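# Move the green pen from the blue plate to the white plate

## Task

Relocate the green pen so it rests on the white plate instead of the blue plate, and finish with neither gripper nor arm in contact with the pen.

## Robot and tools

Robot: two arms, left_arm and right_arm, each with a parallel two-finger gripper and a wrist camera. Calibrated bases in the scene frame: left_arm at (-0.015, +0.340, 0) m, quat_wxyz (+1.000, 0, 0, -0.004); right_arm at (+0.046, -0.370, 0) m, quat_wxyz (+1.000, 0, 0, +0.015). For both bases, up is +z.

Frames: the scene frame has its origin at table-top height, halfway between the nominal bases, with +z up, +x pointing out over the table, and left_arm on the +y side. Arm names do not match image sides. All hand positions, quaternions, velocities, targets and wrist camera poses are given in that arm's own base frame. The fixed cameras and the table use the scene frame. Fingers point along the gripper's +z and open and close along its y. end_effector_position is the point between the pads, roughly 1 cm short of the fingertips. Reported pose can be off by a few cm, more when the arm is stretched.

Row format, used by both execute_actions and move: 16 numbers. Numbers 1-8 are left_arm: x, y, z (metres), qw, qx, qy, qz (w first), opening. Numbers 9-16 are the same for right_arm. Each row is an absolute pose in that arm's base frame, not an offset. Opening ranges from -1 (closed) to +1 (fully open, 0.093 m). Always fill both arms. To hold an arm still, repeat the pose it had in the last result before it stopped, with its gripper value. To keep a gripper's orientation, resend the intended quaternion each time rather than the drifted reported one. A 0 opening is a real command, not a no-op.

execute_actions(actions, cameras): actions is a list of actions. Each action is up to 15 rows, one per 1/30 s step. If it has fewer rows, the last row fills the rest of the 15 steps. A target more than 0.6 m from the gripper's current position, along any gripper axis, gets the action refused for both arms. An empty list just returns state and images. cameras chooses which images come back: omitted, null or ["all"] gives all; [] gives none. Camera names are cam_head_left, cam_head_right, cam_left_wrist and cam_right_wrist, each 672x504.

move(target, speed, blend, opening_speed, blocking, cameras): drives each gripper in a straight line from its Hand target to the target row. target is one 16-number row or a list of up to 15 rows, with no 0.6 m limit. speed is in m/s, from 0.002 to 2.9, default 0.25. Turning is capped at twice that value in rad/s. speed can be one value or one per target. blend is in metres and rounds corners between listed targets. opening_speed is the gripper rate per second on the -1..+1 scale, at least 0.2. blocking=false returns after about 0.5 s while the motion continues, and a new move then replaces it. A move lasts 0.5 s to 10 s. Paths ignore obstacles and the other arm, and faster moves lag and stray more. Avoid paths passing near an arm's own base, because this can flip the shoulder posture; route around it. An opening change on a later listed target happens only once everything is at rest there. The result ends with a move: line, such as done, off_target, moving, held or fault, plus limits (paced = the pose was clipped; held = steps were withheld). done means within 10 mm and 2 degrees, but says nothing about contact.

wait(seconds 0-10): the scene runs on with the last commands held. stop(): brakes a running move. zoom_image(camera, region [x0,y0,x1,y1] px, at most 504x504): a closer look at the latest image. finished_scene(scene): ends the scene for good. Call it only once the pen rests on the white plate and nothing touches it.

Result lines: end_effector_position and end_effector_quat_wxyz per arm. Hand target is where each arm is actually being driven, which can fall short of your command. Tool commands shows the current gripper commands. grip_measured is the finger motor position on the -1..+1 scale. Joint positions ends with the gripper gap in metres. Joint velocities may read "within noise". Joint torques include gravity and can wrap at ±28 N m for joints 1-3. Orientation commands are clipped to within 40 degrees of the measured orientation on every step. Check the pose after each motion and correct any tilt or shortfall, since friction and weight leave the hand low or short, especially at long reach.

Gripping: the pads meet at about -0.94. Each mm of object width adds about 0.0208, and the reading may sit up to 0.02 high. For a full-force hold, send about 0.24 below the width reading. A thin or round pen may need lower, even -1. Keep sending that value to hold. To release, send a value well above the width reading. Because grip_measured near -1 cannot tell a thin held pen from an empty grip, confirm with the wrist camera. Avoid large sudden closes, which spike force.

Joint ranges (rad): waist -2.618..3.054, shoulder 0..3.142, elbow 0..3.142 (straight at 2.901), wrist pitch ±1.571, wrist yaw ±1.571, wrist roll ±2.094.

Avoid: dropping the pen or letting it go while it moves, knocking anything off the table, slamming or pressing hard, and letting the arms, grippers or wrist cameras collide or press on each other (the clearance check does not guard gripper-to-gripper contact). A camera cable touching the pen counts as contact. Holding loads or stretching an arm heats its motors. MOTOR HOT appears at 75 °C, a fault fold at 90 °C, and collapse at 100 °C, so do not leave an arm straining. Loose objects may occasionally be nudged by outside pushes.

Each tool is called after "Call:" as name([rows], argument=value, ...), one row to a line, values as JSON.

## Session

Call:
execute_actions(actions=[])

Scene clock: 0.00 s.
left_arm: end_effector_position=(+0.3444, -0.1940, +0.1429) grip_measured=+1.000 end_effector_quat_wxyz=(+0.410, +0.246, +0.846, -0.237) | right_arm: end_effector_position=(+0.3587, +0.1550, +0.1245) grip_measured=+1.000 end_effector_quat_wxyz=(+0.350, -0.104, +0.882, +0.298)
Joint positions: left_arm=[-0.358 1.38 0.763 -0.016 0.371 0.019 0.093] | right_arm=[0.202 1.439 0.77 -0.046 -0.495 0.195 0.093]
Joint velocities: within noise
Joint torques (N m): no reading
Motor temperatures (°C): left_arm=[26 28 28 29 26 28 26] | right_arm=[27 28 25 26 26 27 27]
Heat: left arm: 29 °C; right arm: 28 °C.
Hand target: left_arm +0.3457, -0.1944, +0.1474; +0.414, +0.246, +0.844, -0.237 | right_arm +0.3605, +0.1553, +0.1296; +0.356, -0.106, +0.879, +0.298
Tool commands: left_gripper/opening=+1.0 right_gripper/opening=+1.0

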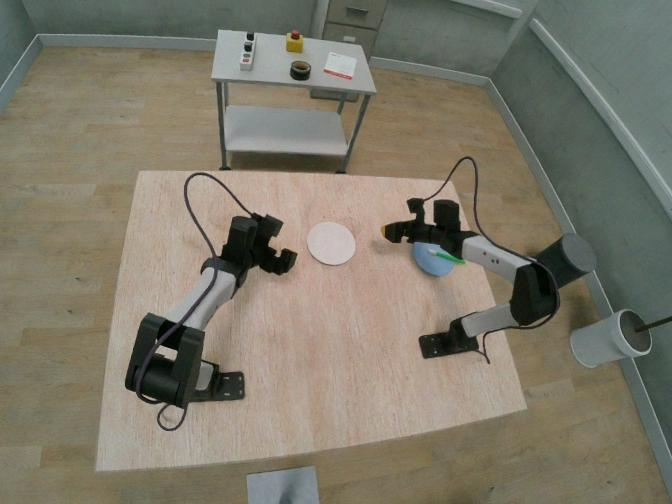

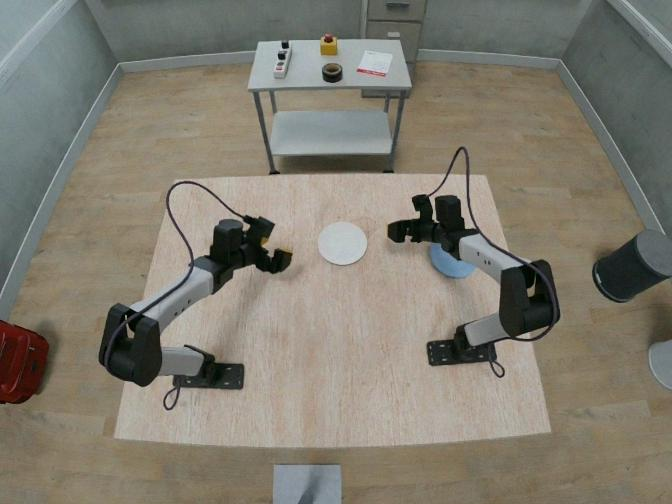

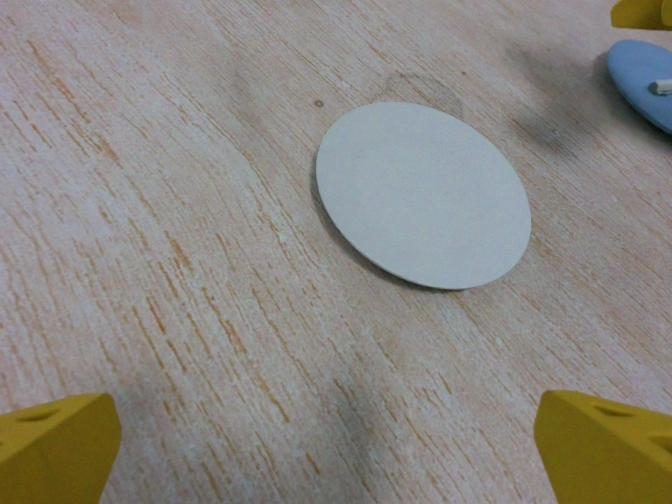

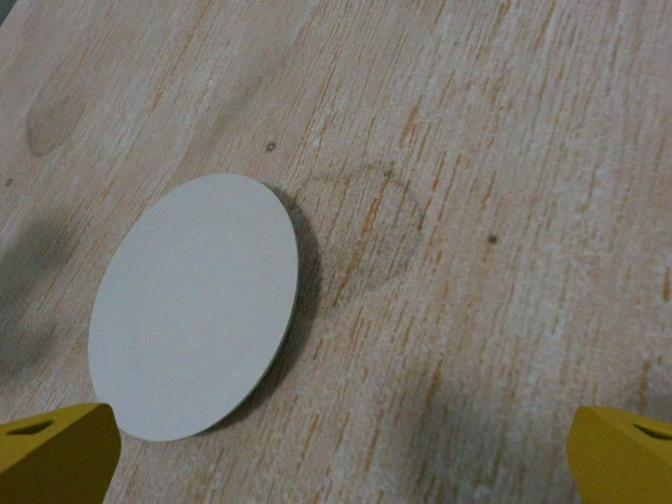

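Call:
move(target=[0.3863, -0.0836, 0.143, 0.4408, 0.1168, 0.8733, -0.1731, 1, 0.25, -0.075, 0.24, 0.259, 0, 0.966, 0, 0.2], speed=0.4, cameras=["cam_head_right", "cam_head_left", "cam_right_wrist"])

Call:
zoom_image(camera="cam_head_right", region=[300, 180, 540, 360])

Scene clock: 24.07 s.
left_arm: end_effector_position=(+0.3859, -0.0857, +0.1429) grip_measured=+1.000 end_effector_quat_wxyz=(+0.440, +0.119, +0.873, -0.174) | right_arm: end_effector_position=(+0.2528, -0.0717, +0.2350) grip_measured=+0.202 end_effector_quat_wxyz=(+0.267, +0.002, +0.964, +0.010)
Joint positions: left_arm=[-0.063 1.38 0.763 -0.016 0.371 0.019 0.093] | right_arm=[-0.423 1.147 1.273 -1.202 -0.23 -0.361 0.055]
Joint velocities: within noise
Joint torques (N m): left_arm=[0.46 -4.86 8.01 2.32 0.19 0.01] | right_arm=[-0.12 -2.02 8.69 1.21 -0.05 -0.04]
Motor temperatures (°C): left_arm=[26 30 31 35 26 28 26] | right_arm=[27 31 28 30 26 27 27]
Heat: left arm: 35 °C; right arm: 31 °C.
Hand target: left_arm +0.3860, -0.0837, +0.1430; +0.441, +0.116, +0.873, -0.174 | right_arm +0.2487, -0.0742, +0.2405; +0.260, +0.000, +0.966, +0.002
Off the commanded pose: left_arm 0.002 m, 0 deg | right_arm 0.007 m, 2 deg.
move: done
Images, in order (width x height): cam_head_left 672x504, cam_head_right 672x504, cam_right_wrist 672x504.

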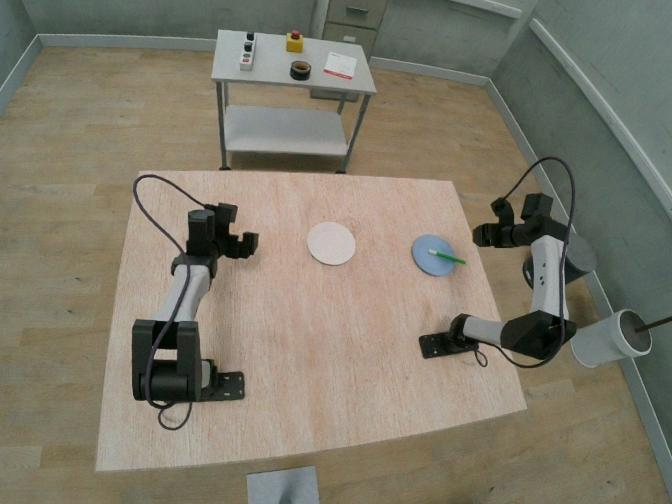

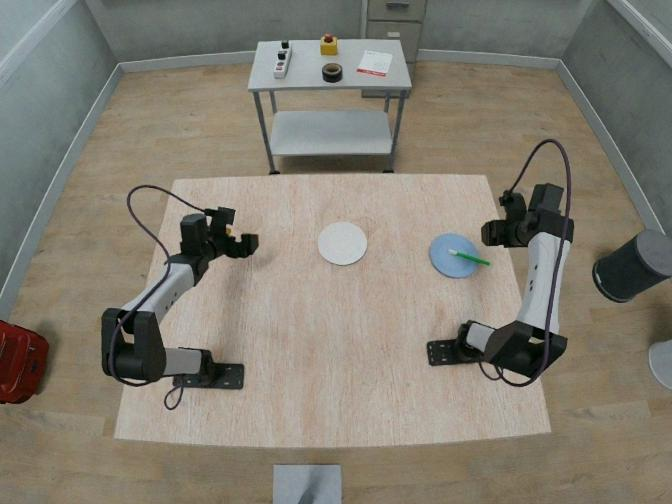

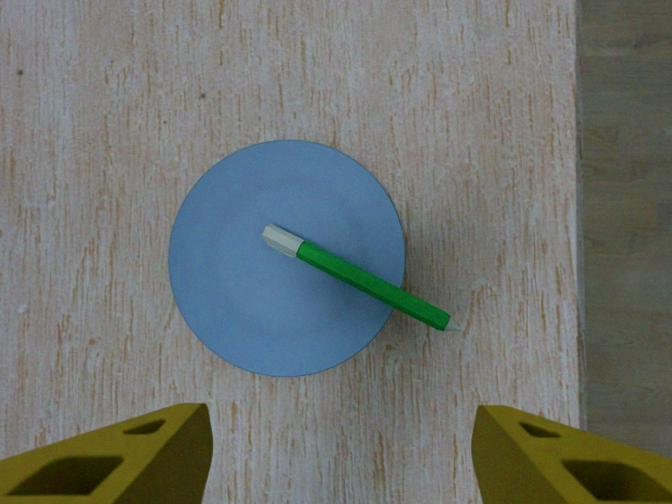

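Scaled by 2.100.

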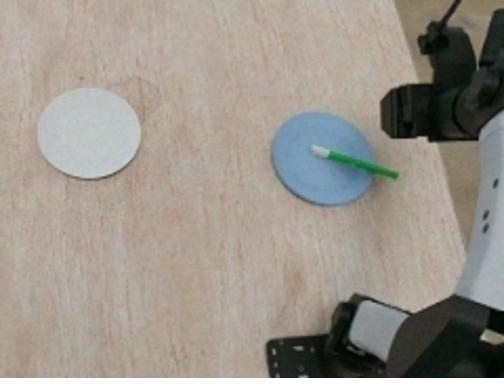

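Call:
move(target=[0.3863, -0.0836, 0.143, 0.4408, 0.1168, 0.8733, -0.1731, 1, 0.262, -0.125, 0.09, 0, -0.528, 0.849, 0, 0.2], speed=0.35, cameras=["cam_head_right", "cam_right_wrist"])

Scene clock: 59.23 s.
left_arm: end_effector_position=(+0.3859, -0.0857, +0.1429) grip_measured=+1.000 end_effector_quat_wxyz=(+0.440, +0.119, +0.873, -0.174) | right_arm: end_effector_position=(+0.2631, -0.1244, +0.0980) grip_measured=+0.202 end_effector_quat_wxyz=(+0.007, -0.521, +0.853, +0.000)
Joint positions: left_arm=[-0.063 1.38 0.763 -0.016 0.371 0.019 0.093] | right_arm=[-0.449 1.645 1.26 -1.178 -0.012 -1.546 0.055]
Joint velocities: within noise
Joint torques (N m): left_arm=[0.42 -4.81 8.12 2.32 0.17 0.04] | right_arm=[0.61 -6.09 3.73 0.55 -0.01 -0.05]
Motor temperatures (°C): left_arm=[26 31 33 39 26 28 26] | right_arm=[27 30 33 30 26 27 27]
Heat: left arm: 39 °C; right arm: 33 °C.
Hand target: left_arm +0.3863, -0.0836, +0.1430; +0.441, +0.117, +0.873, -0.173 | right_arm +0.2619, -0.1248, +0.0911; +0.000, -0.529, +0.849, -0.001
Off the commanded pose: left_arm 0.002 m, 0 deg | right_arm 0.008 m, 1 deg.
move: done
Images, in order (width x height): cam_head_right 672x504, cam_right_wrist 672x504.

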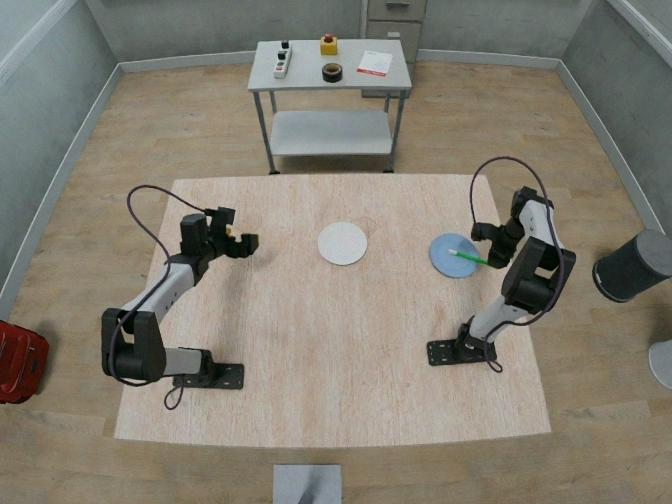

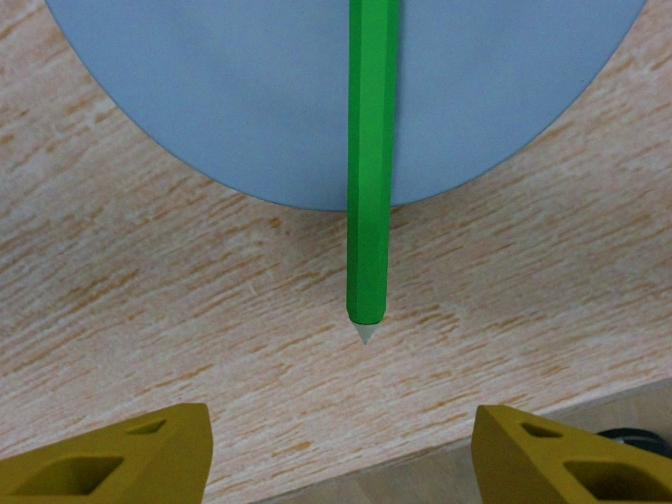

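Call:
move([
  [0.3863, -0.0836, 0.143, 0.4408, 0.1168, 0.8733, -0.1731, 1, 0.271, -0.126, 0.065, 0, -0.528, 0.849, 0, 0.2],
  [0.3863, -0.0836, 0.143, 0.4408, 0.1168, 0.8733, -0.1731, 1, 0.271, -0.126, 0.024, 0, -0.528, 0.849, 0, 0.2],
], speed=0.15, cameras=["cam_head_right", "cam_right_wrist"])

Scene clock: 71.40 s.
left_arm: end_effector_position=(+0.3859, -0.0857, +0.1429) grip_measured=+1.000 end_effector_quat_wxyz=(+0.440, +0.119, +0.873, -0.174) | right_arm: end_effector_position=(+0.2723, -0.1263, +0.0303) grip_measured=+0.202 end_effector_quat_wxyz=(+0.006, -0.525, +0.851, +0.002)
Joint positions: left_arm=[-0.063 1.38 0.763 -0.016 0.371 0.019 0.093] | right_arm=[-0.441 1.753 1.103 -0.917 -0.012 -1.547 0.055]
Joint velocities: within noise
Joint torques (N m): left_arm=[0.39 -4.81 8.12 2.32 0.17 0.03] | right_arm=[0.62 -6.56 3.7 0.54 -0.02 0.07]
Motor temperatures (°C): left_arm=[26 31 33 40 26 28 26] | right_arm=[27 30 31 29 26 27 27]
Heat: left arm: 40 °C; right arm: 31 °C.
Hand target: left_arm +0.3863, -0.0836, +0.1430; +0.441, +0.117, +0.873, -0.173 | right_arm +0.2709, -0.1260, +0.0242; +0.000, -0.529, +0.849, +0.000
Off the commanded pose: left_arm 0.002 m, 0 deg | right_arm 0.006 m, 1 deg.
move: done
Images, in order (width x height): cam_head_right 672x504, cam_right_wrist 672x504.

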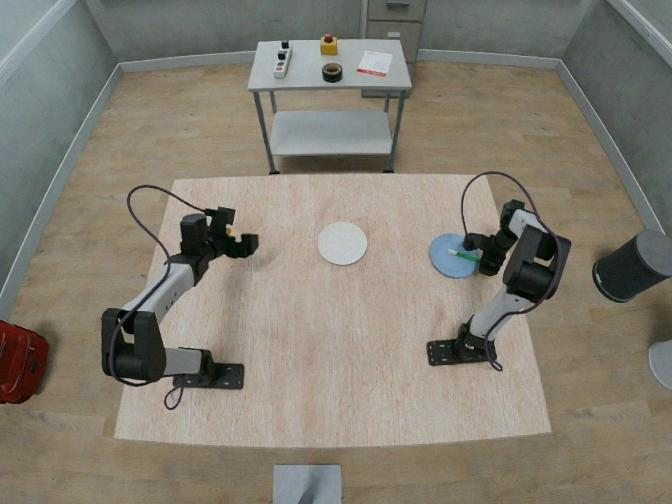

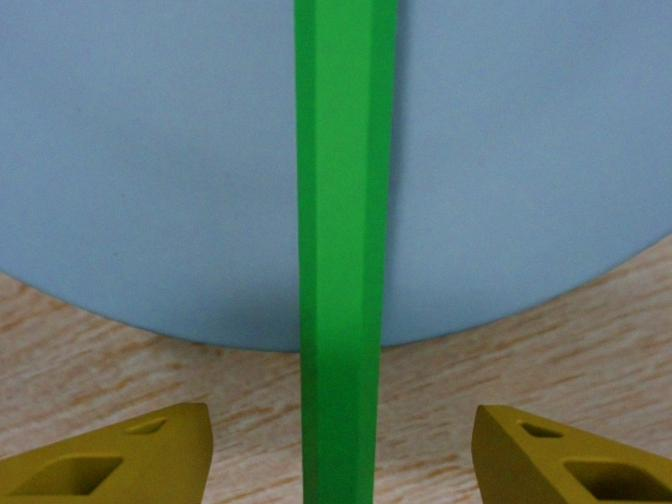

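Call:
move([
  [0.3863, -0.0836, 0.143, 0.4408, 0.1168, 0.8733, -0.1731, 1, 0.271, -0.126, 0.044, 0, -0.528, 0.849, 0, 0.2],
  [0.3863, -0.0836, 0.143, 0.4408, 0.1168, 0.8733, -0.1731, 1, 0.271, -0.126, 0.044, 0, -0.528, 0.849, 0, -0.98],
], speed=0.1, opening_speed=1.0, cameras=["cam_head_right", "cam_right_wrist"])

Scene clock: 91.47 s.
left_arm: end_effector_position=(+0.3859, -0.0857, +0.1429) grip_measured=+1.000 end_effector_quat_wxyz=(+0.440, +0.119, +0.873, -0.174) | right_arm: end_effector_position=(+0.2636, -0.1222, +0.0305) grip_measured=-0.857 end_effector_quat_wxyz=(-0.005, -0.525, +0.851, +0.018)
Joint positions: left_arm=[-0.063 1.38 0.763 -0.016 0.371 0.019 0.093] | right_arm=[-0.441 1.753 1.103 -0.957 -0.012 -1.547 0.004]
Joint velocities: within noise
Joint torques (N m): left_arm=[0.4 -4.79 8.12 2.31 0.17 0.03] | right_arm=[0.69 -9.42 7.57 -0.04 -0.03 0.07]
Motor temperatures (°C): left_arm=[26 31 34 41 26 28 26] | right_arm=[27 33 30 28 26 27 27]
Heat: left arm: 41 °C; right arm: 33 °C.
Hand target: left_arm +0.3863, -0.0836, +0.1430; +0.441, +0.117, +0.873, -0.173 | right_arm +0.2709, -0.1259, +0.0439; +0.000, -0.528, +0.849, +0.000
Off the commanded pose: left_arm 0.002 m, 0 deg | right_arm 0.016 m, 2 deg.
move: off_target (right_arm); target 2's new opening was sent with right_arm's hand 0.016 m and 2 deg from that target
Images, in order (width x height): cam_head_right 672x504, cam_right_wrist 672x504.

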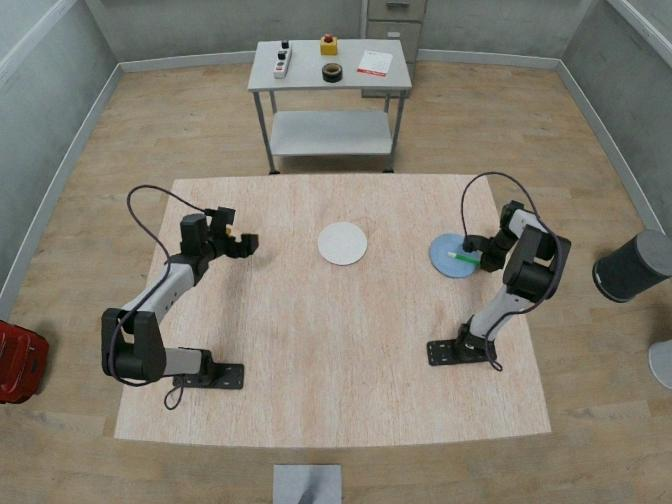

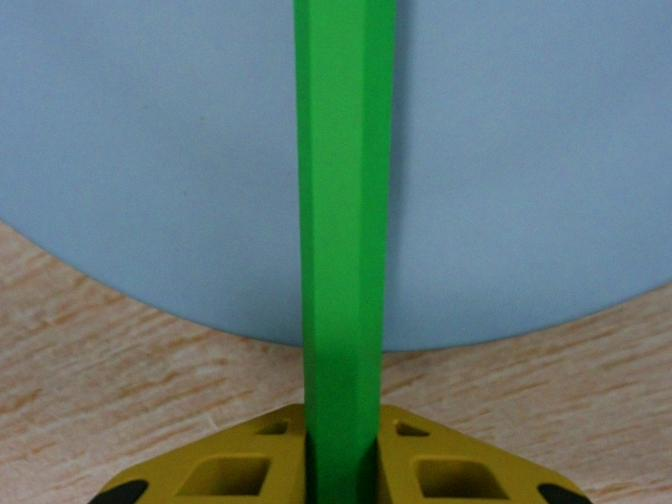

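Call:
move([
  [0.3863, -0.0836, 0.143, 0.4408, 0.1168, 0.8733, -0.1731, 1, 0.270, -0.124, 0.11, 0, -0.528, 0.849, 0, -0.98],
  [0.3863, -0.0836, 0.143, 0.4408, 0.1168, 0.8733, -0.1731, 1, 0.385, 0.296, 0.14, 0.0403, -0.8836, 0.46, 0.0773, -0.98],
], speed=[0.2, 0.4], blend=[0.03, 0], cameras=["cam_head_right", "cam_head_left", "cam_right_wrist"])

Call:
zoom_image(camera="cam_head_right", region=[280, 180, 480, 330])

Scene clock: 123.23 s.
left_arm: end_effector_position=(+0.3859, -0.0857, +0.1429) grip_measured=+1.000 end_effector_quat_wxyz=(+0.440, +0.119, +0.873, -0.174) | right_arm: end_effector_position=(+0.3875, +0.2928, +0.1377) grip_measured=-0.866 end_effector_quat_wxyz=(-0.089, +0.878, -0.468, -0.033)
Joint positions: left_arm=[-0.063 1.38 0.763 -0.016 0.371 0.019 0.093] | right_arm=[0.598 2.419 2.536 -1.56 -0.141 -1.555 0.004]
Joint velocities: within noise
Joint torques (N m): left_arm=[0.4 -4.78 8.12 2.32 0.17 0.03] | right_arm=[-0.2 -11.7 7.95 0.32 -0.56 -0.04]
Motor temperatures (°C): left_arm=[26 32 35 43 26 28 26] | right_arm=[27 37 32 28 26 27 28]
Heat: left arm: 43 °C; right arm: 37 °C.
Hand target: left_arm +0.3863, -0.0836, +0.1430; +0.441, +0.117, +0.873, -0.173 | right_arm +0.3855, +0.2943, +0.1393; -0.093, +0.880, -0.464, -0.047
Off the commanded pose: left_arm 0.002 m, 0 deg | right_arm 0.005 m, 8 deg.
joint sent to its limit (right arm) — joint 4 (wrist pitch), lower limit. The joint targets are off in orientation, not in position.
move: off_target (right_arm)
Images, in order (width x height): cam_head_left 672x504, cam_head_right 672x504, cam_right_wrist 672x504.

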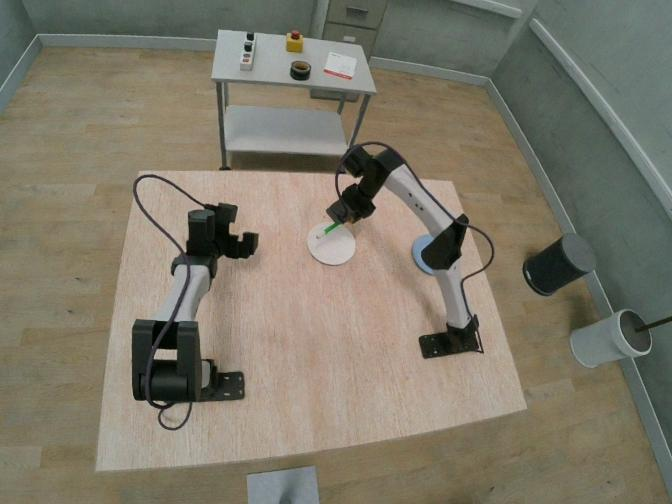

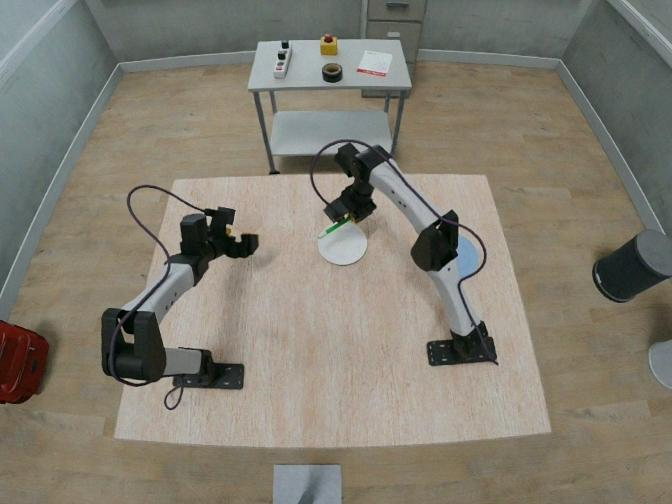

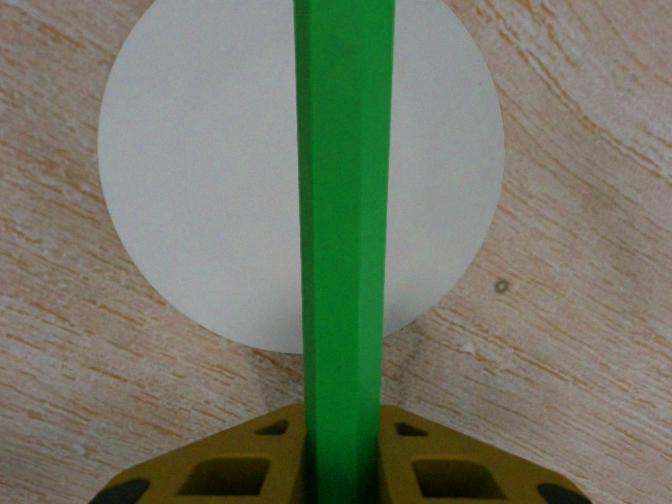

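Scaled by 2.520.

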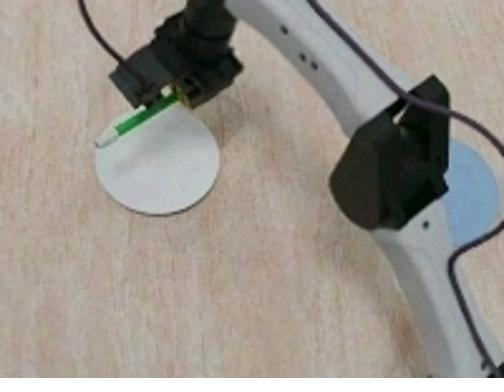

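Call:
move(target=[0.3863, -0.0836, 0.143, 0.4408, 0.1168, 0.8733, -0.1731, 1, 0.405, 0.271, 0.045, 0.0403, -0.8836, 0.46, 0.0773, -0.98], speed=0.2, cameras=["cam_head_right", "cam_right_wrist"])

Call:
zoom_image(camera="cam_head_right", region=[280, 180, 400, 290])

Scene clock: 156.90 s.
left_arm: end_effector_position=(+0.3859, -0.0857, +0.1429) grip_measured=+1.000 end_effector_quat_wxyz=(+0.440, +0.119, +0.873, -0.174) | right_arm: end_effector_position=(+0.4052, +0.2660, +0.0499) grip_measured=-0.866 end_effector_quat_wxyz=(-0.031, +0.882, -0.466, -0.066)
Joint positions: left_arm=[-0.063 1.38 0.763 -0.016 0.371 0.019 0.093] | right_arm=[0.53 2.539 2.408 -1.457 -0.146 -1.641 0.004]
Joint velocities: within noise
Joint torques (N m): left_arm=[0.4 -4.79 8.12 2.32 0.17 0.03] | right_arm=[0.17 -13.14 4.89 0.41 -0.55 -0.05]
Motor temperatures (°C): left_arm=[26 32 35 45 26 28 26] | right_arm=[27 42 33 27 26 27 28]
Heat: left arm: 45 °C; right arm: 42 °C.
Hand target: left_arm +0.3863, -0.0836, +0.1430; +0.441, +0.117, +0.873, -0.173 | right_arm +0.4051, +0.2711, +0.0453; -0.040, +0.884, -0.459, -0.077
Off the commanded pose: left_arm 0.002 m, 0 deg | right_arm 0.007 m, 2 deg.
move: done
Images, in order (width x height): cam_head_right 672x504, cam_right_wrist 672x504.

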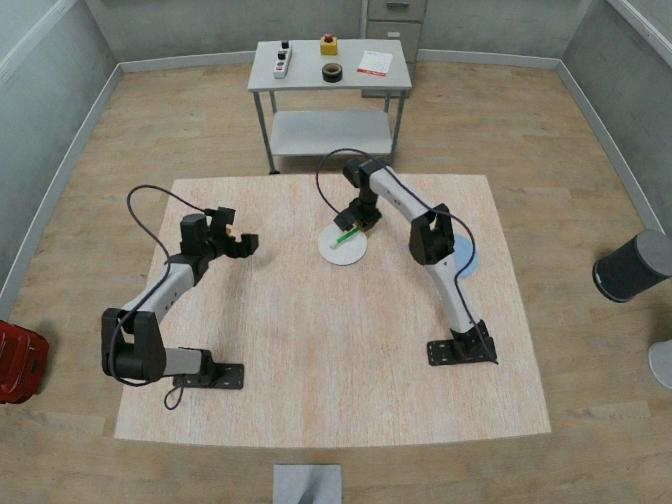

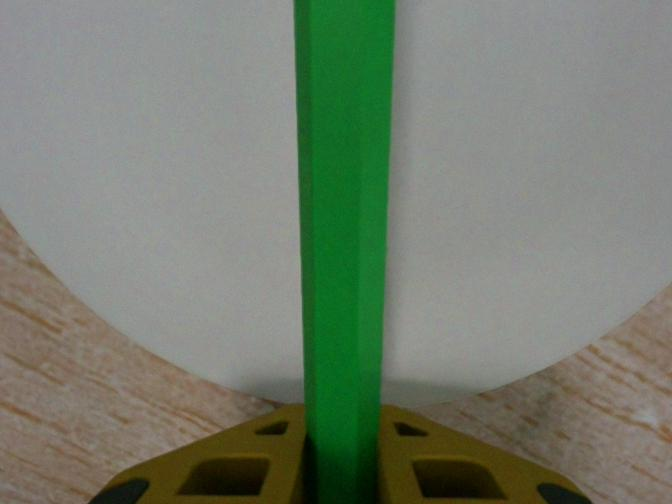

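Scaled by 4.200.

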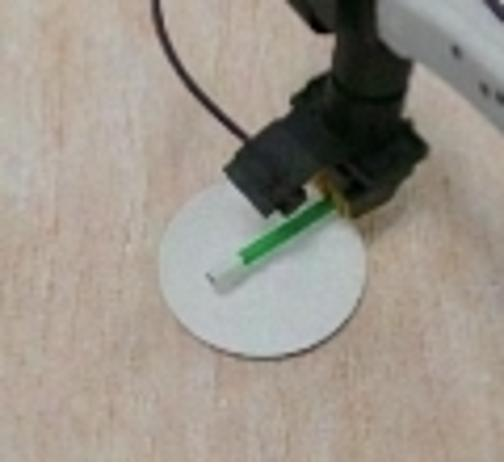

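Call:
move([
  [0.3863, -0.0836, 0.143, 0.4408, 0.1168, 0.8733, -0.1731, 1, 0.404, 0.287, 0.043, 0.0403, -0.8836, 0.46, 0.0773, -0.98],
  [0.3863, -0.0836, 0.143, 0.4408, 0.1168, 0.8733, -0.1731, 1, 0.404, 0.287, 0.024, 0.0403, -0.8836, 0.46, 0.0773, -0.98],
], speed=[0.15, 0.06], cameras=["cam_head_right", "cam_right_wrist"])

Call:
zoom_image(camera="cam_head_right", region=[280, 180, 400, 290])

Scene clock: 176.23 s.
left_arm: end_effector_position=(+0.3859, -0.0857, +0.1429) grip_measured=+1.000 end_effector_quat_wxyz=(+0.440, +0.119, +0.873, -0.174) | right_arm: end_effector_position=(+0.4071, +0.2835, +0.0350) grip_measured=-0.866 end_effector_quat_wxyz=(-0.039, +0.887, -0.456, -0.062)
Joint positions: left_arm=[-0.063 1.38 0.763 -0.016 0.371 0.019 0.093] | right_arm=[0.559 2.578 2.422 -1.411 -0.146 -1.633 0.004]
Joint velocities: within noise
Joint torques (N m): left_arm=[0.4 -4.78 8.12 2.32 0.17 0.03] | right_arm=[0.18 -12.83 3.82 0.49 -0.55 0.18]
Motor temperatures (°C): left_arm=[26 32 35 46 26 28 26] | right_arm=[27 45 31 27 26 27 29]
Heat: left arm: 46 °C; right arm: 45 °C.
Hand target: left_arm +0.3863, -0.0836, +0.1430; +0.441, +0.117, +0.873, -0.173 | right_arm +0.4038, +0.2868, +0.0242; -0.039, +0.884, -0.460, -0.077
Off the commanded pose: left_arm 0.002 m, 0 deg | right_arm 0.012 m, 2 deg.
move: off_target (right_arm)
Images, in order (width x height): cam_head_right 672x504, cam_right_wrist 672x504.

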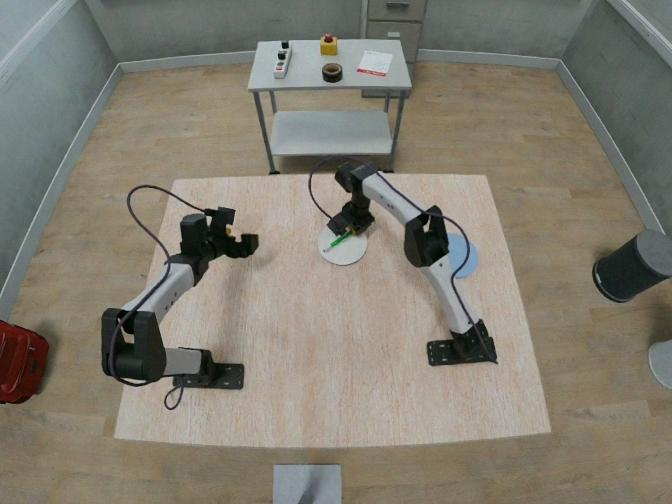

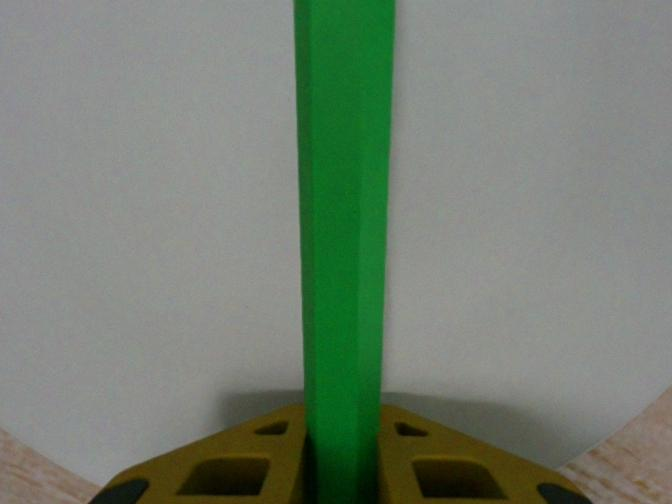

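Scaled by 4.200.

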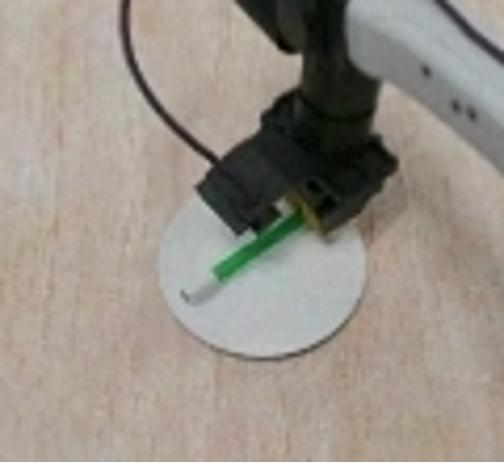

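Call:
move(target=[0.3863, -0.0836, 0.143, 0.4408, 0.1168, 0.8733, -0.1731, 1, 0.402, 0.289, 0.012, 0.0403, -0.8836, 0.46, 0.0773, -0.98], speed=0.05, cameras=["cam_right_wrist"])

Scene clock: 181.33 s.
left_arm: end_effector_position=(+0.3859, -0.0857, +0.1429) grip_measured=+1.000 end_effector_quat_wxyz=(+0.440, +0.119, +0.873, -0.174) | right_arm: end_effector_position=(+0.4047, +0.2872, +0.0287) grip_measured=-0.867 end_effector_quat_wxyz=(-0.047, +0.887, -0.453, -0.073)
Joint positions: left_arm=[-0.063 1.38 0.763 -0.016 0.371 0.019 0.093] | right_arm=[0.559 2.568 2.375 -1.371 -0.173 -1.638 0.004]
Joint velocities: within noise
Joint torques (N m): left_arm=[0.4 -4.81 8.1 2.32 0.17 0.04] | right_arm=[0.61 -12.66 2.39 0.72 -0.29 0.19]
Motor temperatures (°C): left_arm=[26 32 35 46 26 28 26] | right_arm=[27 46 31 27 26 27 29]
Heat: left arm: 46 °C; right arm: 46 °C.
Hand target: left_arm +0.3863, -0.0836, +0.1430; +0.441, +0.117, +0.873, -0.173 | right_arm +0.4016, +0.2886, +0.0122; -0.040, +0.886, -0.456, -0.078
Off the commanded pose: left_arm 0.002 m, 0 deg | right_arm 0.017 m, 1 deg.
move: off_target (right_arm)
Images, in order (width x height): cam_right_wrist 672x504.

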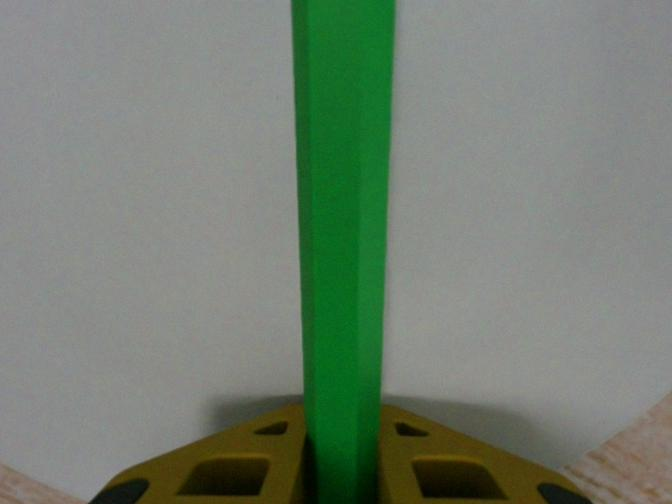

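Call:
move([
  [0.3863, -0.0836, 0.143, 0.4408, 0.1168, 0.8733, -0.1731, 1, 0.402, 0.289, 0.016, 0.0403, -0.8836, 0.46, 0.0773, -0.98],
  [0.3863, -0.0836, 0.143, 0.4408, 0.1168, 0.8733, -0.1731, 1, 0.402, 0.289, 0.016, 0.0403, -0.8836, 0.46, 0.0773, -0.2],
  [0.3863, -0.0836, 0.143, 0.4408, 0.1168, 0.8733, -0.1731, 1, 0.402, 0.289, 0.105, 0.0403, -0.8836, 0.46, 0.0773, -0.2],
], speed=[0.05, 0.05, 0.15], opening_speed=0.8, cameras=["cam_head_right", "cam_right_wrist"])

Call:
zoom_image(camera="cam_head_right", region=[280, 180, 400, 290])

Scene clock: 198.13 s.
left_arm: end_effector_position=(+0.3859, -0.0857, +0.1429) grip_measured=+1.000 end_effector_quat_wxyz=(+0.440, +0.119, +0.873, -0.174) | right_arm: end_effector_position=(+0.4040, +0.2874, +0.0812) grip_measured=-0.202 end_effector_quat_wxyz=(-0.058, +0.880, -0.466, -0.066)
Joint positions: left_arm=[-0.063 1.38 0.763 -0.016 0.371 0.019 0.093] | right_arm=[0.56 2.579 2.606 -1.563 -0.173 -1.606 0.035]
Joint velocities: within noise
Joint torques (N m): left_arm=[0.4 -4.79 8.12 2.32 0.17 0.03] | right_arm=[0.53 -17.85 6.69 0.09 -0.31 0.18]
Motor temperatures (°C): left_arm=[26 32 36 47 26 28 26] | right_arm=[27 46 30 27 26 27 29]
Heat: left arm: 47 °C; right arm: 46 °C.
Hand target: left_arm +0.3863, -0.0836, +0.1430; +0.441, +0.117, +0.873, -0.173 | right_arm +0.4014, +0.2888, +0.1041; -0.074, +0.879, -0.467, -0.059
Off the commanded pose: left_arm 0.002 m, 0 deg | right_arm 0.024 m, 3 deg.
joint sent to its limit (right arm) — joint 4 (wrist pitch), lower limit. The joint targets are off in orientation, not in position.
move: off_target (right_arm); target 2's new opening was sent with right_arm's hand 0.013 m and 1 deg from that target
Images, in order (width x height): cam_head_right 672x504, cam_right_wrist 672x504.

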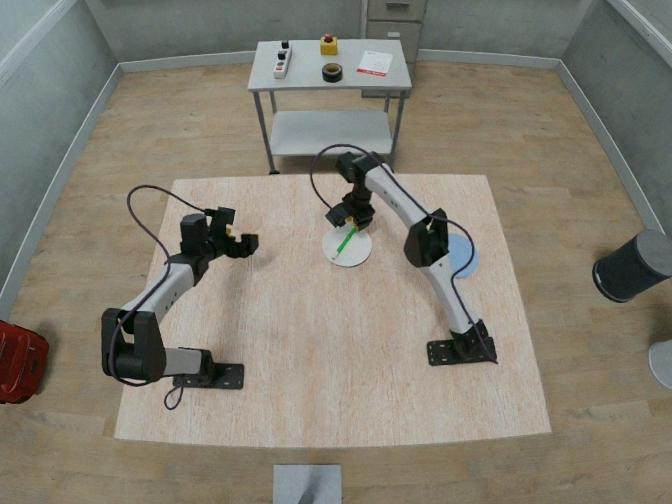

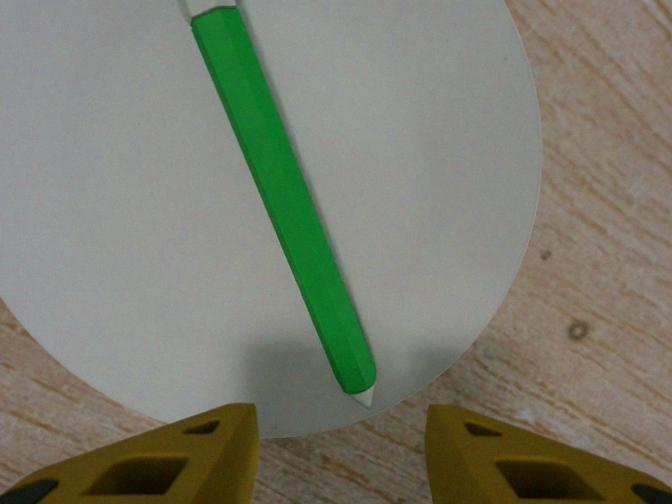

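Scaled by 4.200.

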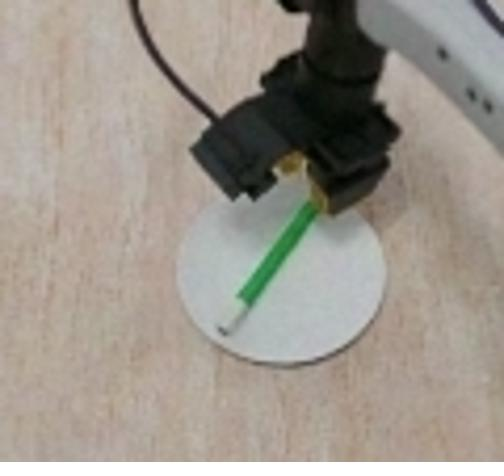

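Call:
finished_scene(scene=2)

The scene is finished: the task was done.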